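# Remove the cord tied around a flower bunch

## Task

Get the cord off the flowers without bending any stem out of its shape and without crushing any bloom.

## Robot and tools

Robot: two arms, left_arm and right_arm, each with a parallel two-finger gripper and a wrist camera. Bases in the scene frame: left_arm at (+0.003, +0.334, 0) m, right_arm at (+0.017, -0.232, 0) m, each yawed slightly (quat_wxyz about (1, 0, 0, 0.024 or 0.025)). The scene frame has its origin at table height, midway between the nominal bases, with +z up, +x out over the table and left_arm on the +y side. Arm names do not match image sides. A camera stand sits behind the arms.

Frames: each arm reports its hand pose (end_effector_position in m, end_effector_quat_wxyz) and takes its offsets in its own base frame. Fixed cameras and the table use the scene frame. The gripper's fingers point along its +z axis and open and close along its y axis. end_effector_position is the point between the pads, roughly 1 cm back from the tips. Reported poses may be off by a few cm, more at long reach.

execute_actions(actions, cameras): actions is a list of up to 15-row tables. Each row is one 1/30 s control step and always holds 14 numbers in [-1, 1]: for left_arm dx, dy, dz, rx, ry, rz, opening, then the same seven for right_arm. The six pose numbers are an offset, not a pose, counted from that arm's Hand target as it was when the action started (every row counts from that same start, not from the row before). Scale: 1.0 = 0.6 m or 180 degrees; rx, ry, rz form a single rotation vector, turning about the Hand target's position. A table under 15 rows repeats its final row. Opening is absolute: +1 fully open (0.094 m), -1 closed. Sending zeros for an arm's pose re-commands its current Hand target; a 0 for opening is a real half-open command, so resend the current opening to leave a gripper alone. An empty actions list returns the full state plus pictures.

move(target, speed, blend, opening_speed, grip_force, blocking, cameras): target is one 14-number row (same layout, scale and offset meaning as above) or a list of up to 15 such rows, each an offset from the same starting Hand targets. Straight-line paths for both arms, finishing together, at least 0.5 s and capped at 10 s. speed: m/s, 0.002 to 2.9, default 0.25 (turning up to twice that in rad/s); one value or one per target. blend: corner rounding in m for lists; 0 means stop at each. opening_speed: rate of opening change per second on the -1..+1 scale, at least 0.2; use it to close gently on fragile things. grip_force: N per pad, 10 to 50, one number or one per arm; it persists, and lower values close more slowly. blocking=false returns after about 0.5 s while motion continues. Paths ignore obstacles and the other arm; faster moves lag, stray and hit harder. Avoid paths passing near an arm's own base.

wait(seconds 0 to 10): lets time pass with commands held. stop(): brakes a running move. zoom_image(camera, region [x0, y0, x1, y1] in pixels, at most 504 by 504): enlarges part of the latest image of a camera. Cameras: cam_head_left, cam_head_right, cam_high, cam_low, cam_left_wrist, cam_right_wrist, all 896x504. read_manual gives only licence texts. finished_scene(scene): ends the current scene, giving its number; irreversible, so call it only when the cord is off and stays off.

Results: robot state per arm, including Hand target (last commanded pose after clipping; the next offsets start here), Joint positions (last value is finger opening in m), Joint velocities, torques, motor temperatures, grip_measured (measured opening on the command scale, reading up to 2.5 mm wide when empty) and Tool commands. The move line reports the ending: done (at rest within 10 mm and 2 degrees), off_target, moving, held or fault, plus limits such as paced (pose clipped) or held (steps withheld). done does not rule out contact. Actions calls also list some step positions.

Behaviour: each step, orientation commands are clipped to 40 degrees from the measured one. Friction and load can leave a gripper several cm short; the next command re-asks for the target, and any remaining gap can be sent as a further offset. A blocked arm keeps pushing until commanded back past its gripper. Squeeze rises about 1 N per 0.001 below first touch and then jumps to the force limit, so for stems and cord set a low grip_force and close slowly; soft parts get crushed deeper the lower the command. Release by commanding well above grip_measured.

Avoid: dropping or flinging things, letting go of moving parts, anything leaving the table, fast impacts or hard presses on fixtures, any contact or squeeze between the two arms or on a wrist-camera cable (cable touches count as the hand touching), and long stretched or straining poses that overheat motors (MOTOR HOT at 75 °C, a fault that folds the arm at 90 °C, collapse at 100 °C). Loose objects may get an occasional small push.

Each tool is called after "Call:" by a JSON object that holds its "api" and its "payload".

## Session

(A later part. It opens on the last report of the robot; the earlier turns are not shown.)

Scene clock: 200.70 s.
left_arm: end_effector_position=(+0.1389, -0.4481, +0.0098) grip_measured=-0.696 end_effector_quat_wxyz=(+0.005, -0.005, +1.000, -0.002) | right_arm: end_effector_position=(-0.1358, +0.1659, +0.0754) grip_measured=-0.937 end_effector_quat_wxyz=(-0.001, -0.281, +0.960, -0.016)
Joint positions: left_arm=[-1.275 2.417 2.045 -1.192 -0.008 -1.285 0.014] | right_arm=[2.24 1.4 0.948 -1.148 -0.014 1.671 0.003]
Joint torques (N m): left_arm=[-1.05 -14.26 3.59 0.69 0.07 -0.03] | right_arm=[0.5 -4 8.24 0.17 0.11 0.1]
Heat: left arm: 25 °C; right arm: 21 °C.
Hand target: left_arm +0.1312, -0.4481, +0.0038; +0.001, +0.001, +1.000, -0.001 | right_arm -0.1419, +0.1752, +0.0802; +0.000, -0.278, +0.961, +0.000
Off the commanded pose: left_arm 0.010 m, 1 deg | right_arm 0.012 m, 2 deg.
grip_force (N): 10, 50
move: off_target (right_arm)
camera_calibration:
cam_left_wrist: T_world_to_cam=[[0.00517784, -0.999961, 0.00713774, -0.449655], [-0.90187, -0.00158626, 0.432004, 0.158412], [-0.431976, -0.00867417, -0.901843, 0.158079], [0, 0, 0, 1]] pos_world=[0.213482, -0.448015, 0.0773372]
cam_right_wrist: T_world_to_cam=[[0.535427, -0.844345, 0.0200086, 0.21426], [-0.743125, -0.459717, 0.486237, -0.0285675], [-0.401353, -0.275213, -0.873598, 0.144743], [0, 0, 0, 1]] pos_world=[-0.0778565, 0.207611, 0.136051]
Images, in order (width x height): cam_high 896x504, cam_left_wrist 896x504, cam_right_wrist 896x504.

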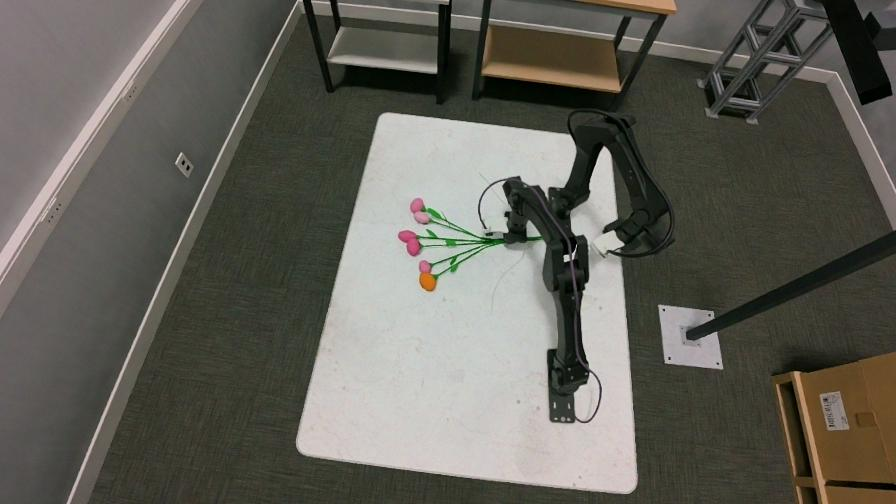

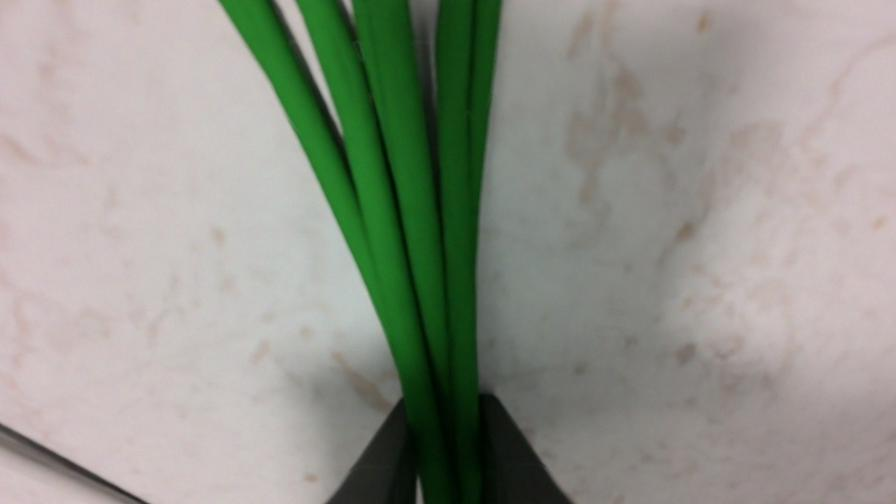

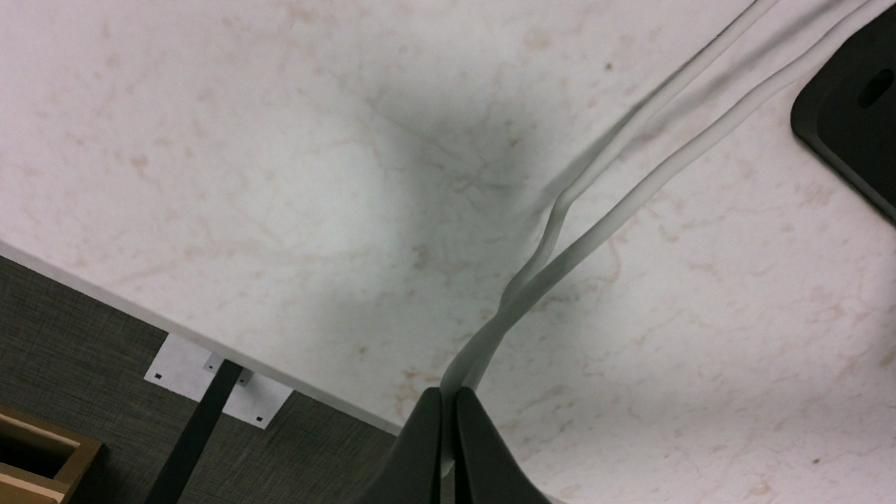

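Call:
{"api": "move", "payload": {"target": [0,0,0,0,0,0,-0.7,-0.1,0.0,0.03,0,0,0,-1], "speed": 0.05, "cameras": ["cam_left_wrist","cam_high","cam_right_wrist","cam_low"]}}

Call:
{"api": "zoom_image", "payload": {"camera": "cam_high", "region": [500, 205, 600, 270]}}

Call:
{"api": "zoom_image", "payload": {"camera": "cam_low", "region": [300, 180, 480, 300]}}

Scene clock: 211.83 s.
left_arm: end_effector_position=(+0.1388, -0.4481, +0.0098) grip_measured=-0.696 end_effector_quat_wxyz=(+0.005, -0.005, +1.000, -0.002) | right_arm: end_effector_position=(-0.2012, +0.1734, +0.0947) grip_measured=-0.937 end_effector_quat_wxyz=(-0.009, -0.281, +0.960, +0.001)
Joint positions: left_arm=[-1.275 2.417 2.045 -1.192 -0.008 -1.285 0.014] | right_arm=[2.417 1.546 1.158 -1.171 -0.014 1.847 0.003]
Joint torques (N m): left_arm=[-1.05 -14.26 3.59 0.69 0.07 -0.02] | right_arm=[0.46 -5.3 8.38 -0.1 0.11 0.09]
Heat: left arm: 25 °C; right arm: 22 °C.
Hand target: left_arm +0.1311, -0.4482, +0.0038; +0.000, +0.001, +1.000, -0.001 | right_arm -0.2020, +0.1754, +0.0983; -0.001, -0.278, +0.961, +0.001
Off the commanded pose: left_arm 0.010 m, 1 deg | right_arm 0.004 m, 1 deg.
grip_force (N): 10, 50
move: done
camera_calibration:
cam_left_wrist: T_world_to_cam=[[0.00522212, -0.99996, 0.0072268, -0.449671], [-0.901734, -0.00158497, 0.432288, 0.158364], [-0.432259, -0.00877412, -0.901707, 0.158084], [0, 0, 0, 1]] pos_world=[0.213483, -0.448015, 0.0773365]
cam_right_wrist: T_world_to_cam=[[0.536116, -0.843973, -0.0170316, 0.258762], [-0.730735, -0.474096, 0.491181, -0.0786283], [-0.422618, -0.250884, -0.870891, 0.12879], [0, 0, 0, 1]] pos_world=[-0.141754, 0.213422, 0.15519]
Images, in order (width x height): cam_high 896x504, cam_low 896x504, cam_left_wrist 896x504, cam_right_wrist 896x504.

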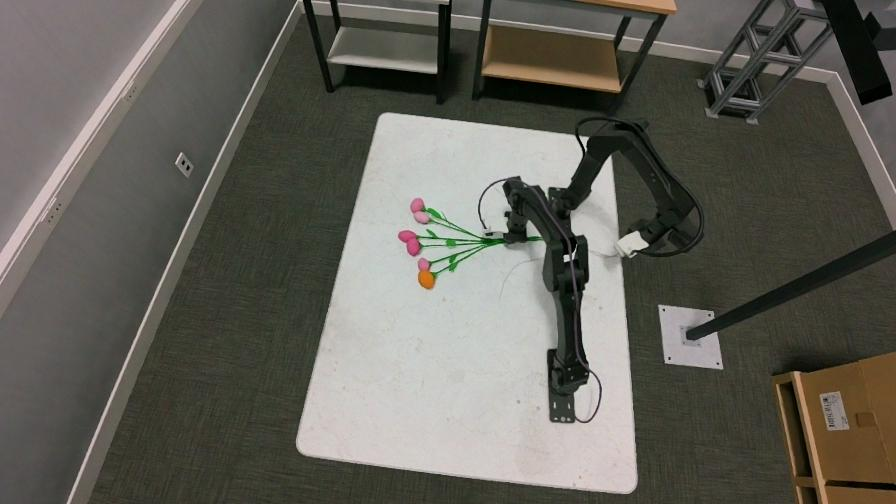

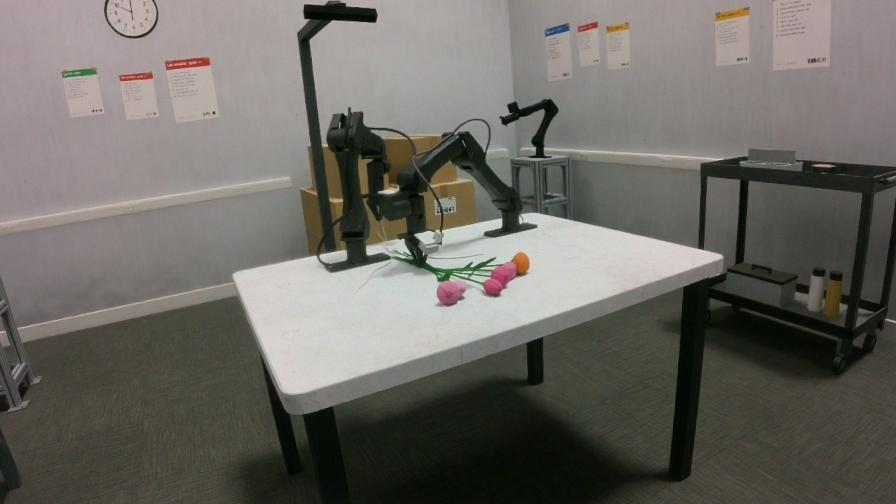

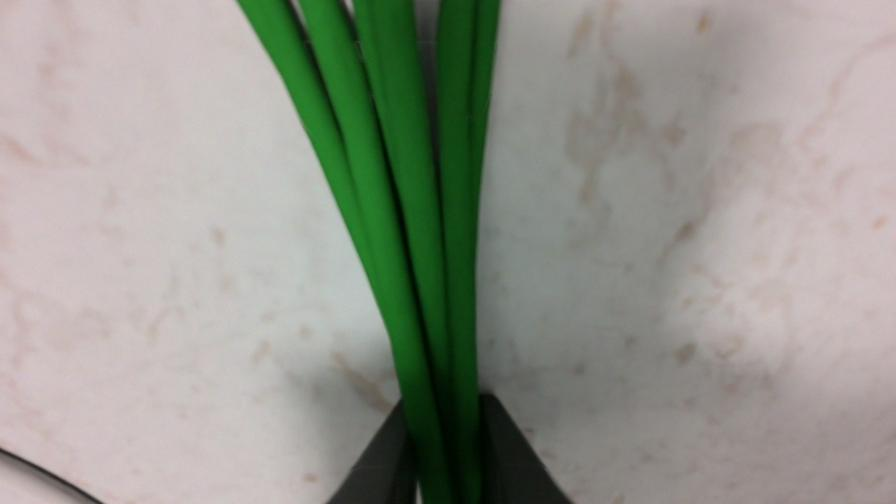

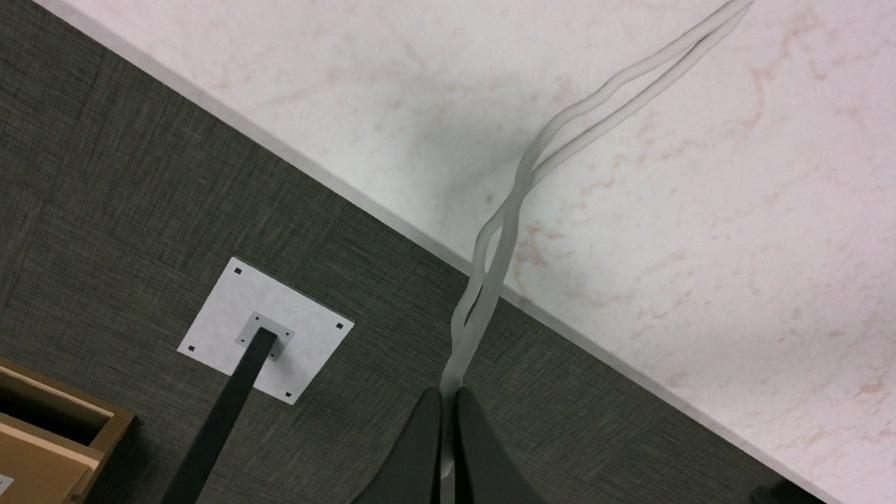

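Scaled by 5.040 from the camera's 896x504 image, which has a finer 1280x720 frame.

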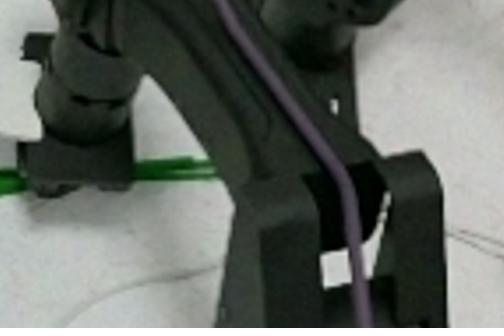

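Scaled by 2.800 from the camera's 896x504 image, which has a finer 1280x720 frame.

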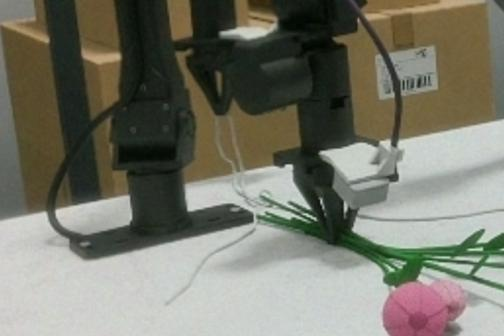

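Call:
{"api": "move", "payload": {"target": [0,0,0,0,0,0,-0.7,-0.06,0.0,0.0,0,0,0,-1], "speed": 0.06, "cameras": ["cam_right_wrist","cam_low","cam_head_right"]}}

Call:
{"api": "zoom_image", "payload": {"camera": "cam_low", "region": [320, 210, 460, 300]}}

Scene clock: 215.37 s.
left_arm: end_effector_position=(+0.1388, -0.4481, +0.0098) grip_measured=-0.696 end_effector_quat_wxyz=(+0.005, -0.005, +1.000, -0.002) | right_arm: end_effector_position=(-0.2368, +0.1733, +0.0952) grip_measured=-0.937 end_effector_quat_wxyz=(-0.009, -0.281, +0.960, +0.000)
Joint positions: left_arm=[-1.275 2.417 2.045 -1.192 -0.008 -1.285 0.014] | right_arm=[2.498 1.651 1.268 -1.176 -0.014 1.928 0.003]
Joint torques (N m): left_arm=[-1.05 -14.26 3.59 0.69 0.07 -0.03] | right_arm=[0.42 -6.05 8.35 -0.13 0.13 0.07]
Heat: left arm: 25 °C; right arm: 22 °C.
Hand target: left_arm +0.1311, -0.4482, +0.0038; +0.000, +0.001, +1.000, -0.001 | right_arm -0.2379, +0.1754, +0.0982; -0.001, -0.278, +0.961, +0.000
Off the commanded pose: left_arm 0.010 m, 1 deg | right_arm 0.004 m, 1 deg.
grip_force (N): 10, 50
move: done
camera_calibration:
cam_right_wrist: T_world_to_cam=[[0.53644, -0.843793, -0.015664, 0.277709], [-0.730726, -0.473684, 0.491591, -0.105063], [-0.422221, -0.252263, -0.870685, 0.114381], [0, 0, 0, 1]] pos_world=[-0.177453, 0.213416, 0.155588]
Images, in order (width x height): cam_head_right 896x504, cam_low 896x504, cam_right_wrist 896x504.

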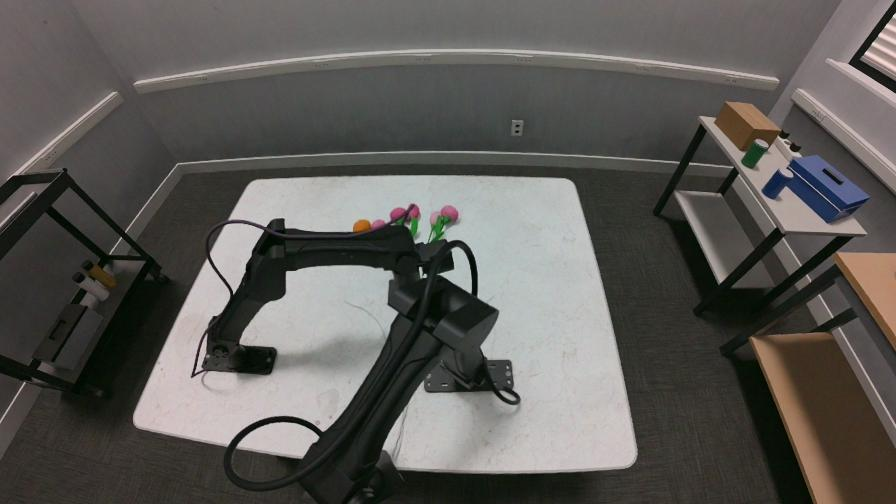

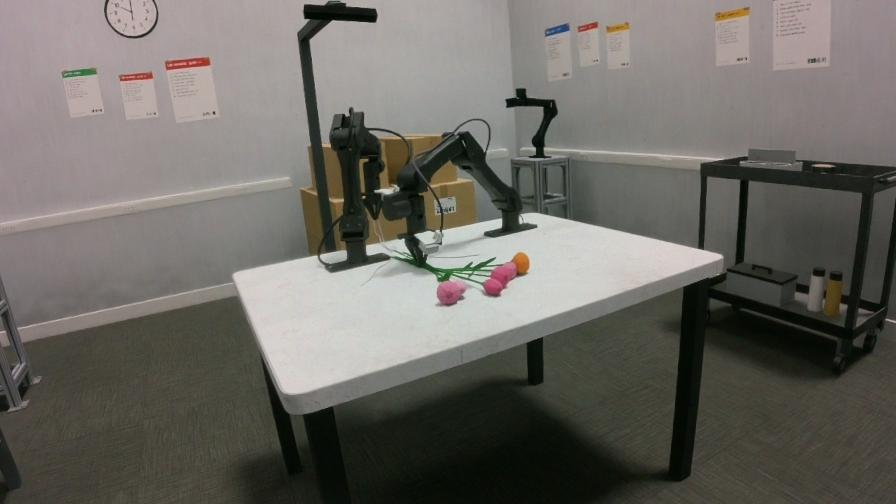

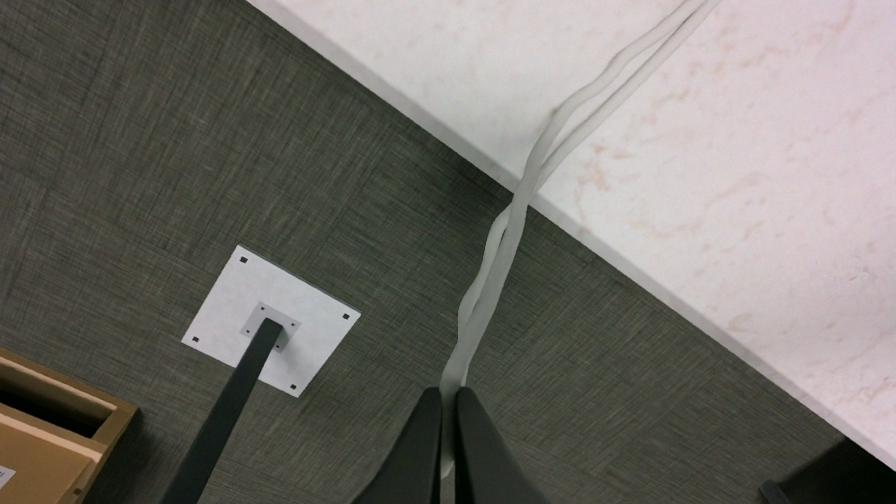

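Scaled by 3.600 from the camera's 896x504 image, which has a finer 1280x720 frame.

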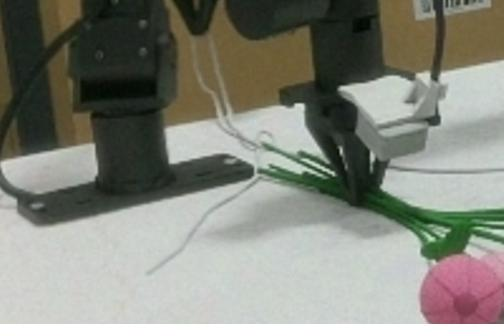

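Call:
{"api": "move", "payload": {"target": [0,0,0,0,0,0,-0.7,-0.09,0.0,0.0,0,0,0,-1], "speed": 0.06, "cameras": ["cam_right_wrist","cam_low","cam_head_left"]}}

Call:
{"api": "zoom_image", "payload": {"camera": "cam_low", "region": [320, 210, 460, 300]}}

Call:
{"api": "zoom_image", "payload": {"camera": "cam_head_left", "region": [300, 260, 520, 460]}}

Scene clock: 218.67 s.
left_arm: end_effector_position=(+0.1388, -0.4481, +0.0098) grip_measured=-0.696 end_effector_quat_wxyz=(+0.005, -0.005, +1.000, -0.002) | right_arm: end_effector_position=(-0.2912, +0.1740, +0.0970) grip_measured=-0.937 end_effector_quat_wxyz=(-0.011, -0.281, +0.960, +0.002)
Joint positions: left_arm=[-1.275 2.417 2.045 -1.192 -0.008 -1.285 0.014] | right_arm=[2.593 1.817 1.469 -1.206 -0.014 2.022 0.003]
Joint torques (N m): left_arm=[-1.03 -14.26 3.59 0.69 0.07 -0.03] | right_arm=[0.34 -7.61 8.36 -0.11 0.12 0.1]
Heat: left arm: 25 °C; right arm: 22 °C.
Hand target: left_arm +0.1311, -0.4482, +0.0038; +0.000, +0.001, +1.000, -0.001 | right_arm -0.2920, +0.1753, +0.0983; -0.001, -0.278, +0.961, +0.000
Off the commanded pose: left_arm 0.010 m, 1 deg | right_arm 0.002 m, 1 deg.
grip_force (N): 10, 50
move: done
camera_calibration:
cam_right_wrist: T_world_to_cam=[[0.536683, -0.843565, -0.0192048, 0.307839], [-0.728361, -0.47464, 0.494173, -0.144764], [-0.425982, -0.251226, -0.869151, 0.0917475], [0, 0, 0, 1]] pos_world=[-0.23157, 0.214021, 0.157193]
Images, in order (width x height): cam_head_left 896x504, cam_low 896x504, cam_right_wrist 896x504.

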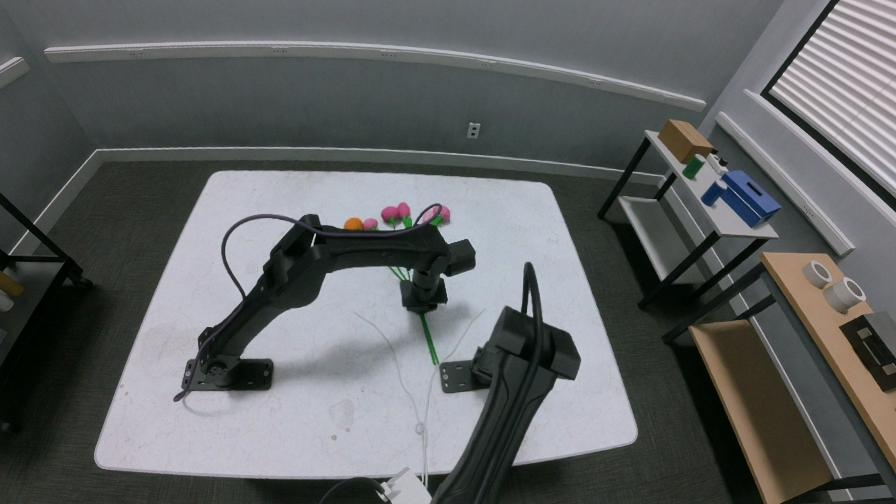

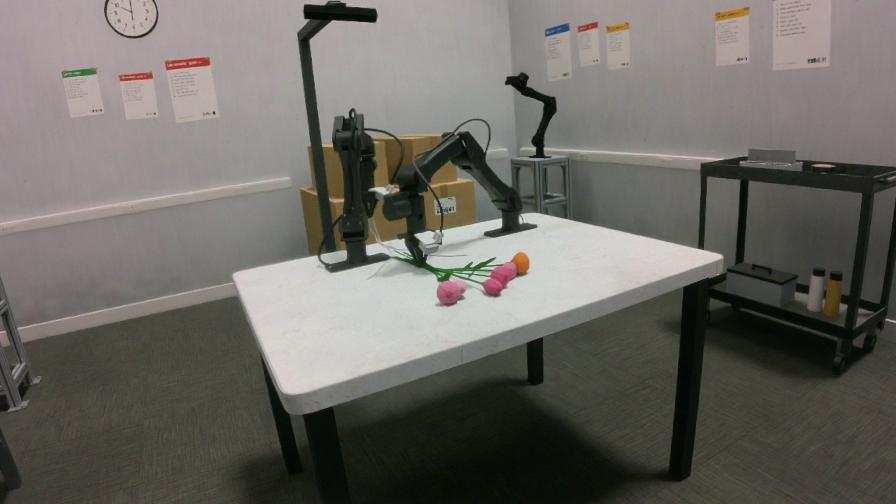

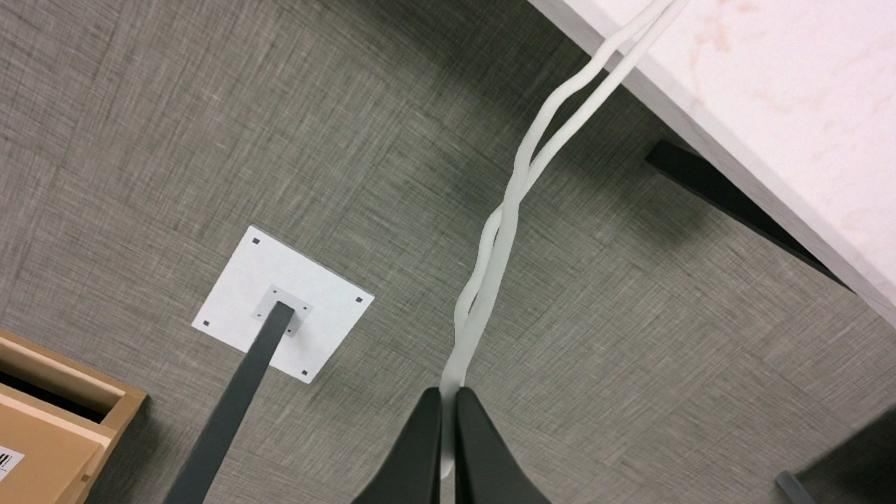

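Scaled by 3.600 from the camera's 896x504 image, which has a finer 1280x720 frame.

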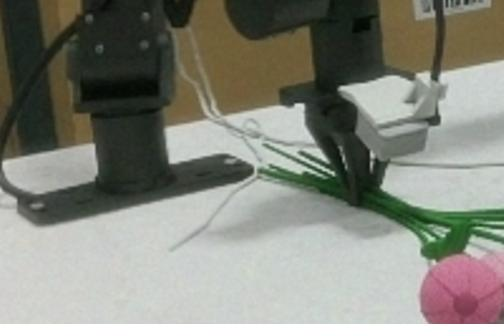

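Scaled by 2.291 from the camera's 896x504 image, which has a finer 1280x720 frame.

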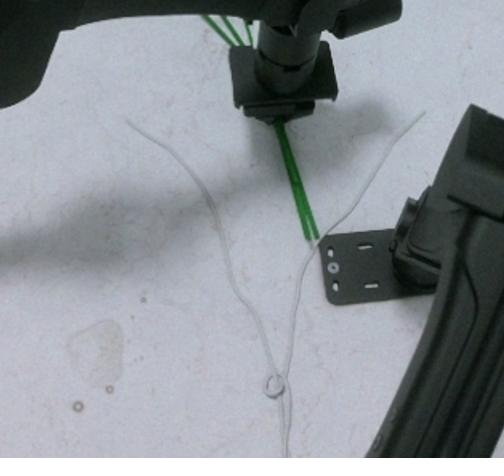

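Call:
{"api": "move", "payload": {"target": [[0,0,0,0,0,0,-0.2,0,0,0,0,0,0,-1],[0.02,0,0.25,0,0,0,-0.2,0,0,0,0,0,0,-1],[0.05,0.6,0.25,0,0,0.2,-0.2,0,0,0,0,0,0,-1]], "speed": [0.1,0.12,0.3], "opening_speed": 1, "cameras": ["cam_head_left","cam_high"]}}

Call:
{"api": "zoom_image", "payload": {"camera": "cam_head_left", "region": [300, 260, 520, 460]}}

Scene clock: 226.33 s.
left_arm: end_effector_position=(+0.1658, -0.0932, +0.1536) grip_measured=-0.203 end_effector_quat_wxyz=(+0.003, -0.307, +0.952, -0.006) | right_arm: end_effector_position=(-0.2911, +0.1739, +0.0970) grip_measured=-0.937 end_effector_quat_wxyz=(-0.011, -0.281, +0.960, +0.001)
Joint positions: left_arm=[-0.514 1.252 1.151 -1.456 0.003 -1.138 0.037] | right_arm=[2.593 1.817 1.469 -1.206 -0.014 2.022 0.003]
Joint torques (N m): left_arm=[0.54 -4.12 4.9 0.32 -0.04 0.06] | right_arm=[0.46 -7.5 8.28 -0.13 0.12 0.07]
Heat: left arm: 26 °C; right arm: 22 °C.
Hand target: left_arm +0.1611, -0.0881, +0.1538; +0.001, -0.308, +0.951, +0.000 | right_arm -0.2920, +0.1753, +0.0983; -0.001, -0.278, +0.961, +0.000
Off the commanded pose: left_arm 0.007 m, 1 deg | right_arm 0.002 m, 1 deg.
grip_force (N): 10, 50
move: done
Images, in order (width x height): cam_head_left 896x504, cam_high 896x504.

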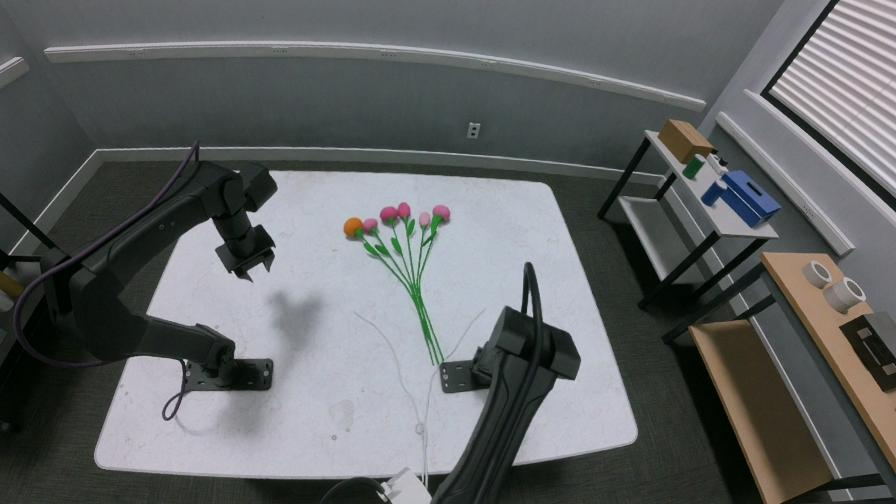

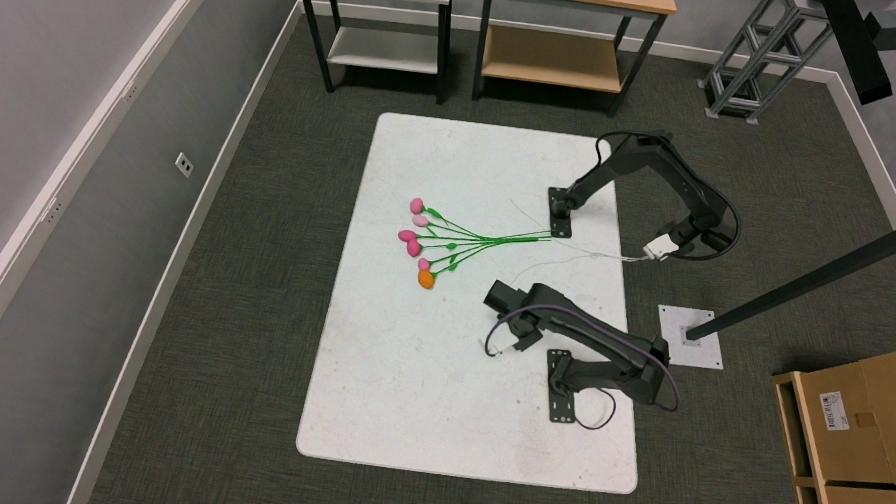

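Scaled by 2.291 from the camera's 896x504 image, which has a finer 1280x720 frame.

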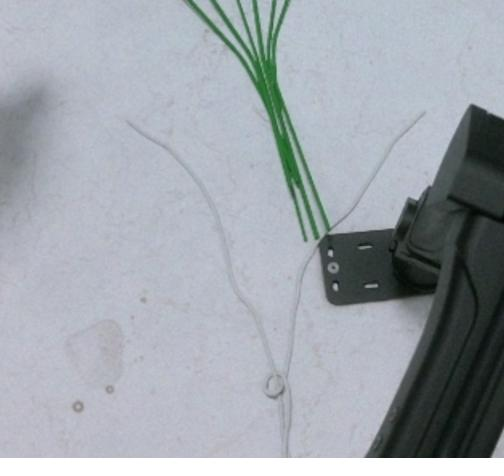

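Call:
{"api": "move", "payload": {"target": [[0,0.05,0,0,0,0,-0.2,0.1,0.22,0,0,0,0,-1],[0,0.05,0,0,0,0,-0.2,0.437,0.23,0,0,0,0,-1],[0,0.05,0,0,0,0,-0.2,0.437,0.23,-0.145,0,0,0,-1]], "speed": [0.12,0.12,0.08], "blend": [0.03,0,0], "cameras": ["cam_head_left","cam_high","cam_right_wrist"]}}

Call:
{"api": "zoom_image", "payload": {"camera": "cam_high", "region": [480, 180, 660, 300]}}

Scene clock: 235.73 s.
left_arm: end_effector_position=(+0.1664, -0.0623, +0.1529) grip_measured=-0.203 end_effector_quat_wxyz=(+0.001, -0.307, +0.952, -0.004) | right_arm: end_effector_position=(-0.0320, +0.3168, +0.0199) grip_measured=-0.937 end_effector_quat_wxyz=(-0.005, -0.273, +0.962, +0.010)
Joint positions: left_arm=[-0.36 1.21 1.12 -1.474 0.004 -0.984 0.037] | right_arm=[1.661 1.818 1.152 -0.888 -0.012 1.107 0.003]
Joint torques (N m): left_arm=[0.53 -4.16 4.9 0.32 -0.04 0.05] | right_arm=[0.1 -7.32 4.3 0.31 0.12 -0.09]
Heat: left arm: 25 °C; right arm: 22 °C.
Hand target: left_arm +0.1611, -0.0582, +0.1539; +0.001, -0.308, +0.951, +0.000 | right_arm -0.0296, +0.3132, +0.0113; +0.000, -0.278, +0.961, +0.000
Off the commanded pose: left_arm 0.007 m, 0 deg | right_arm 0.010 m, 1 deg.
grip_force (N): 10, 50
move: done
camera_calibration:
cam_right_wrist: T_world_to_cam=[[0.522456, -0.852109, -0.0308281, 0.290194], [-0.740187, -0.471187, 0.479694, 0.148766], [-0.423277, -0.2278, -0.876894, 0.163893], [0, 0, 0, 1]] pos_world=[0.0278731, 0.354708, 0.0813008]
Images, in order (width x height): cam_head_left 896x504, cam_high 896x504, cam_right_wrist 896x504.

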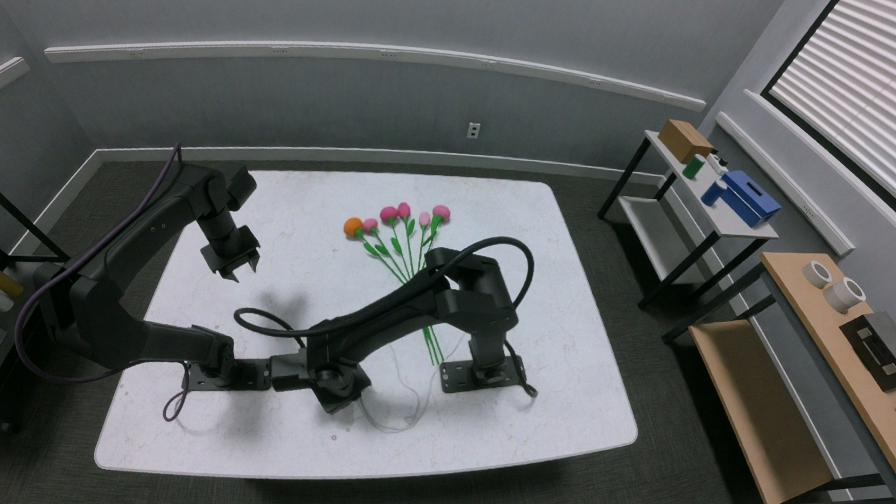

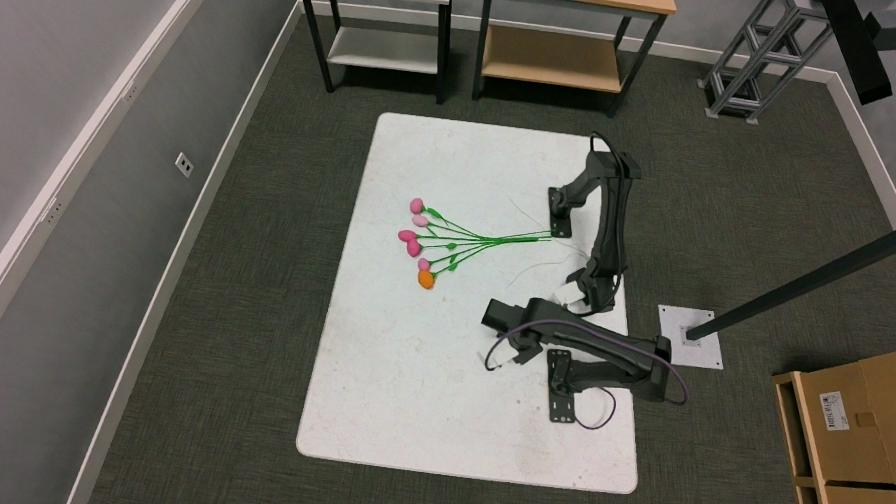

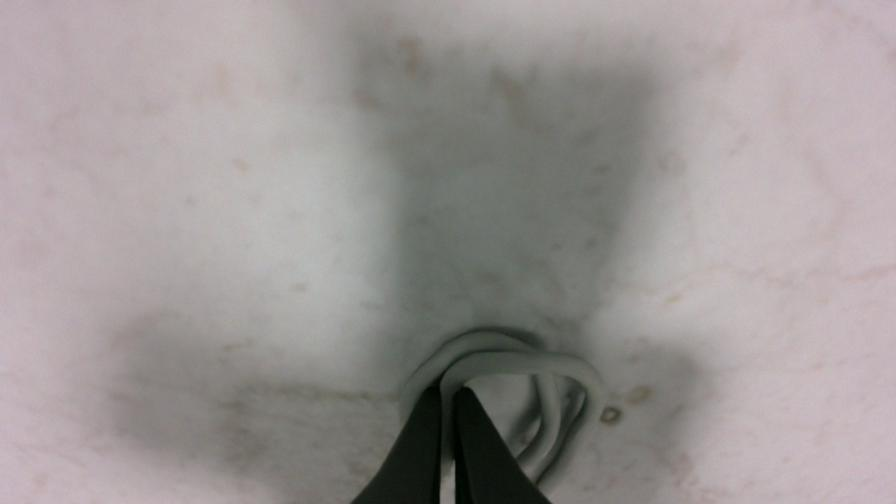

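Scaled by 2.800 from the camera's 896x504 image, which has a finer 1280x720 frame.

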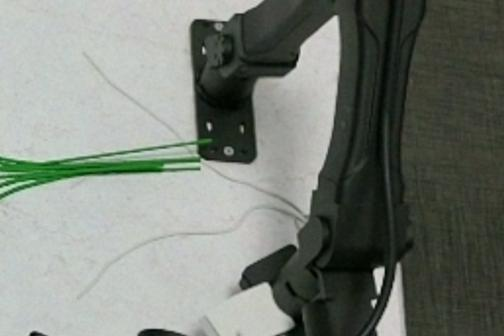

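Call:
{"api": "move", "payload": {"target": [[0,0.25,0,0,0,0.1,-0.2,0.0,0.0,0.1,0,0,0,-1],[0,0.25,0,0,0,0.1,-0.2,0.37,0.04,0.1,0,0,-0.15,-1],[0,0.25,0,0,0,0.1,-0.2,0.37,0.04,0.0,0,0,-0.15,-1]], "speed": [0.15,0.1,0.08], "cameras": ["cam_head_left","cam_high","cam_right_wrist"]}}

Call:
{"api": "zoom_image", "payload": {"camera": "cam_high", "region": [440, 180, 620, 300]}}

Scene clock: 246.27 s.
left_arm: end_effector_position=(+0.1534, +0.0856, +0.1476) grip_measured=-0.203 end_effector_quat_wxyz=(-0.020, -0.452, +0.892, -0.002) | right_arm: end_effector_position=(+0.1918, +0.3406, +0.0236) grip_measured=-0.937 end_effector_quat_wxyz=(-0.001, -0.042, +0.999, +0.011)
Joint positions: left_arm=[0.506 1.244 1.12 -1.486 0.003 -0.433 0.037] | right_arm=[1.05 2.07 1.522 -1.006 -0.012 0.966 0.003]
Joint torques (N m): left_arm=[0.57 -2.61 8.01 0.55 -0.02 0.06] | right_arm=[-0.1 -9.5 4.46 0.36 0.1 -0.12]
Heat: left arm: 25 °C; right arm: 22 °C.
Hand target: left_arm +0.1611, +0.0919, +0.1539; +0.001, -0.453, +0.891, +0.000 | right_arm +0.1925, +0.3373, +0.0114; +0.000, -0.046, +0.999, +0.000
Off the commanded pose: left_arm 0.012 m, 2 deg | right_arm 0.013 m, 1 deg.
grip_force (N): 10, 50
move: off_target (left_arm, right_arm)
camera_calibration:
cam_right_wrist: T_world_to_cam=[[0.0796517, -0.996326, -0.0314617, 0.327723], [-0.874806, -0.084998, 0.476958, 0.218197], [-0.47788, -0.0104677, -0.878363, 0.203743], [0, 0, 0, 1]] pos_world=[0.262141, 0.347198, 0.0852006]
Images, in order (width x height): cam_head_left 896x504, cam_high 896x504, cam_right_wrist 896x504.

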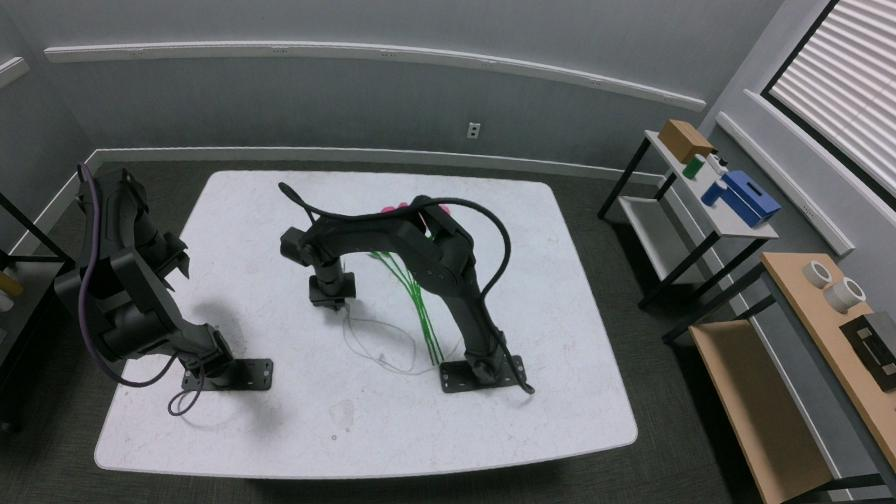

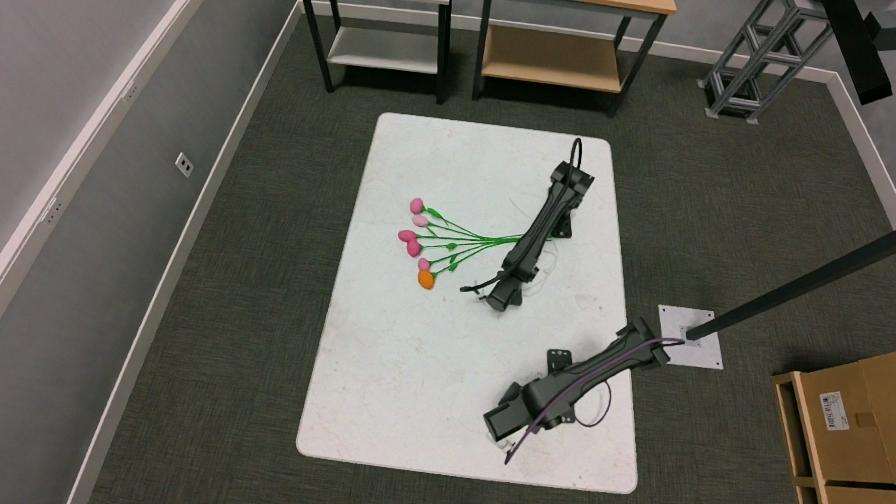

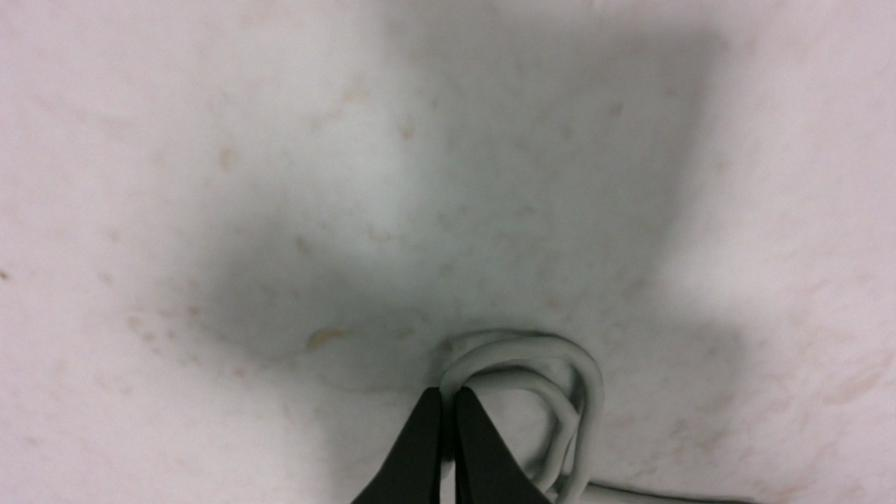

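Scaled by 2.800 from the camera's 896x504 image, which has a finer 1280x720 frame.

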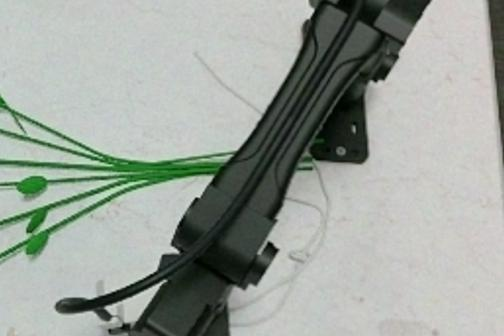

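Call:
{"api": "move", "payload": {"target": [[0,0.1,0,0,0,0,-0.2,0.03,0.03,0.08,0,0,0,-1],[0,0.1,0,0,0,0,-0.2,0.14,0.26,0.08,0,0,0,-1],[0,0.1,0,0,0,0,-0.2,0.14,0.26,-0.005,0,0,0,-1],[0,0.1,0,0,0,0,-0.2,0.14,0.26,-0.005,0,0,0,-0.4],[0,0.1,0,0,0,0,-0.2,0.14,0.26,0.22,0,0,0,-0.4]], "speed": [0.1,0.1,0.07,0.1,0.15], "opening_speed": 1, "cameras": ["cam_high"]}}

Call:
{"api": "move", "payload": {"target": [0,0,0,0,0,0,-0.2,-0.15,-0.67,0.05,0,0,0,-0.4], "speed": 0.35, "cameras": ["cam_high","cam_head_left"]}}

Call:
{"api": "zoom_image", "payload": {"camera": "cam_high", "region": [440, 180, 620, 300]}}

Scene clock: 257.23 s.
left_arm: end_effector_position=(+0.1540, +0.1433, +0.1477) grip_measured=-0.203 end_effector_quat_wxyz=(-0.020, -0.453, +0.891, -0.007) | right_arm: end_effector_position=(+0.2770, +0.4947, +0.1299) grip_measured=-0.402 end_effector_quat_wxyz=(+0.095, -0.048, +0.981, +0.162)
Joint positions: left_arm=[0.746 1.379 1.219 -1.453 0.002 -0.194 0.037] | right_arm=[1.055 2.625 2.852 -1.42 -0.012 0.959 0.028]
Joint torques (N m): left_arm=[0.43 -3.93 8.1 0.58 -0.02 0.06] | right_arm=[0.28 -16.81 7.23 0.8 0.11 0.07]
Heat: left arm: 24 °C; right arm: 22 °C.
Hand target: left_arm +0.1610, +0.1519, +0.1539; +0.001, -0.453, +0.892, +0.000 | right_arm +0.2765, +0.4932, +0.1433; +0.000, -0.046, +0.999, +0.000
Off the commanded pose: left_arm 0.013 m, 2 deg | right_arm 0.014 m, 22 deg.
elbow stopped short (right arm): the move would have taken joint 3 (elbow) straighter than the controller allows.
grip_force (N): 10, 50
move: off_target (left_arm, right_arm); target 4's new opening was sent with right_arm's hand 0.022 m and 12 deg from that target
Images, in order (width x height): cam_high 896x504.

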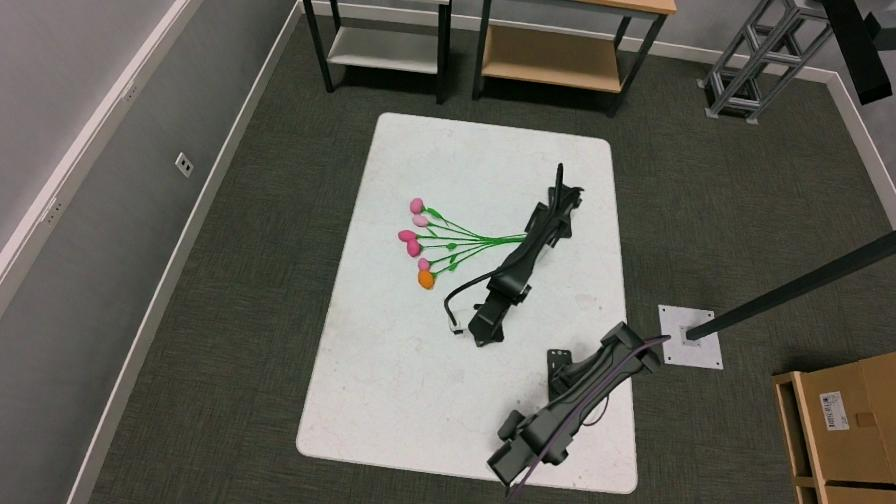

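Scene clock: 259.37 s.
left_arm: end_effector_position=(+0.1540, +0.1433, +0.1477) grip_measured=-0.203 end_effector_quat_wxyz=(-0.020, -0.453, +0.891, -0.007) | right_arm: end_effector_position=(+0.1925, +0.0977, +0.1767) grip_measured=-0.402 end_effector_quat_wxyz=(+0.009, -0.044, +0.999, +0.010)
Joint positions: left_arm=[0.746 1.379 1.219 -1.453 0.002 -0.194 0.037] | right_arm=[0.456 1.354 1.316 -1.51 -0.011 0.368 0.028]
Joint torques (N m): left_arm=[0.43 -3.95 8.1 0.58 -0.02 0.06] | right_arm=[-0.39 -5.5 4.33 0.03 0.1 -0.11]
Heat: left arm: 24 °C; right arm: 22 °C.
Hand target: left_arm +0.1610, +0.1519, +0.1539; +0.001, -0.453, +0.892, +0.000 | right_arm +0.1864, +0.0912, +0.1732; -0.001, -0.046, +0.999, +0.000
Off the commanded pose: left_arm 0.013 m, 2 deg | right_arm 0.009 m, 1 deg.
grip_force (N): 10, 50
move: off_target (left_arm)
Images, in order (width x height): cam_head_left 896x504, cam_high 896x504.

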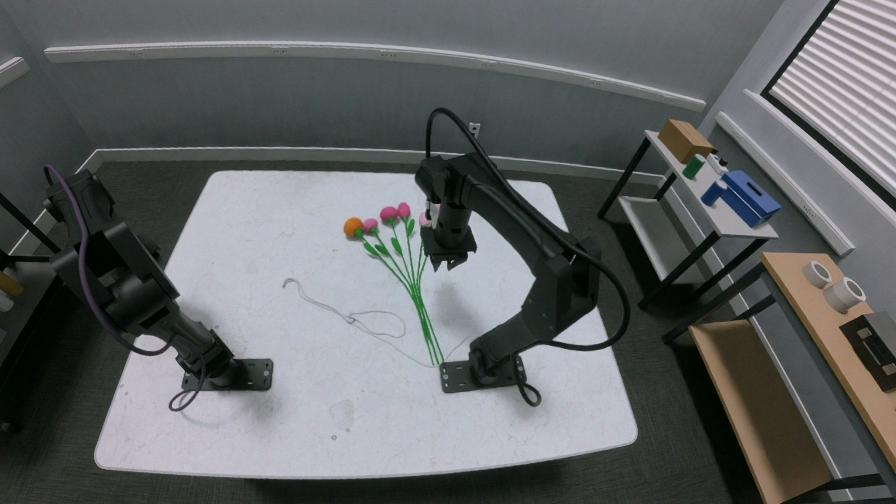

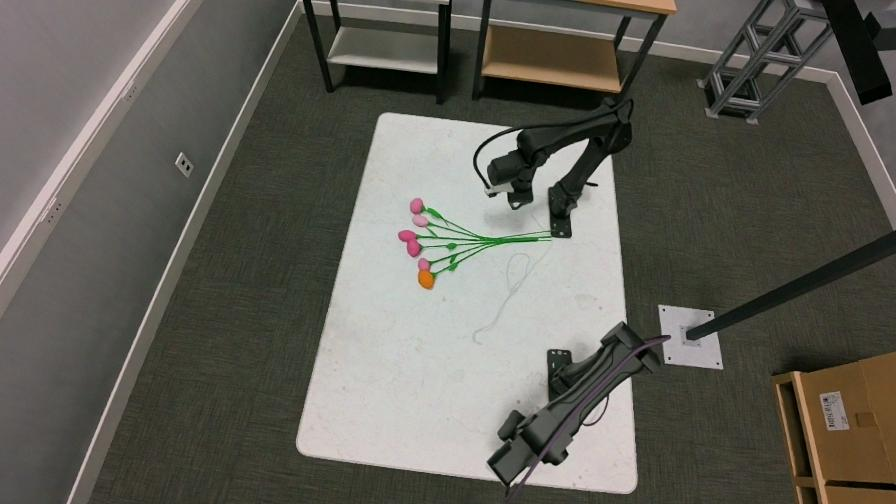

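Scaled by 2.800 from the camera's 896x504 image, which has a finer 1280x720 frame.

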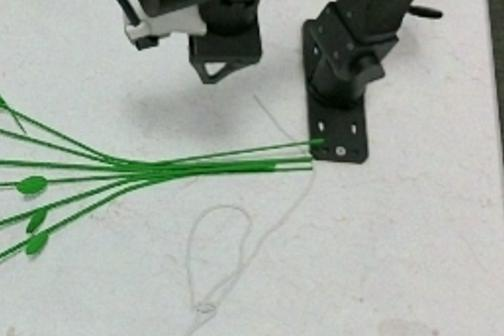

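Call:
{"api": "move", "payload": {"target": [0.18,-0.33,-0.06,0,0,0,-0.2,0,0,0,0,0,0,-0.4], "speed": 0.3, "cameras": ["cam_left_wrist"]}}

Scene clock: 262.90 s.
left_arm: end_effector_position=(+0.2583, -0.0462, +0.1124) grip_measured=-0.203 end_effector_quat_wxyz=(-0.019, -0.451, +0.892, +0.004) | right_arm: end_effector_position=(+0.1925, +0.0977, +0.1767) grip_measured=-0.402 end_effector_quat_wxyz=(+0.009, -0.044, +0.999, +0.010)
Joint positions: left_arm=[-0.17 1.57 1.251 -1.286 0.016 -1.106 0.037] | right_arm=[0.456 1.354 1.316 -1.51 -0.011 0.368 0.028]
Joint torques (N m): left_arm=[-0.34 -5.9 8.05 0.55 -0.14 -0.11] | right_arm=[-0.49 -5.34 4.45 0 0.06 -0.1]
Heat: left arm: 24 °C; right arm: 21 °C.
Hand target: left_arm +0.2691, -0.0462, +0.1180; +0.001, -0.453, +0.892, +0.000 | right_arm +0.1865, +0.0912, +0.1732; -0.001, -0.046, +0.999, +0.000
Off the commanded pose: left_arm 0.012 m, 2 deg | right_arm 0.010 m, 2 deg.
grip_force (N): 10, 50
move: off_target (left_arm)
camera_calibration:
cam_left_wrist: T_world_to_cam=[[0.802552, -0.596242, -0.0201757, -0.233502], [-0.519725, -0.715363, 0.467056, 0.0868294], [-0.292911, -0.364351, -0.883997, 0.251355], [0, 0, 0, 1]] pos_world=[0.306149, 0.0144723, 0.176932]
Images, in order (width x height): cam_left_wrist 896x504.

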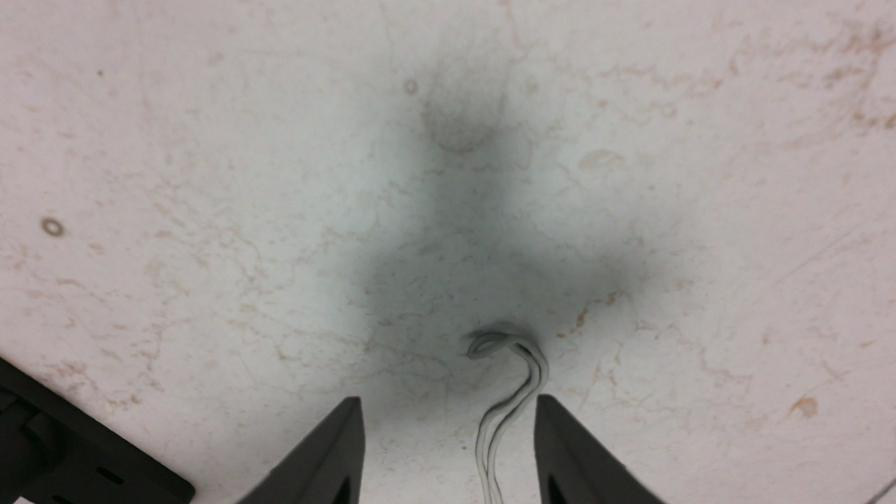

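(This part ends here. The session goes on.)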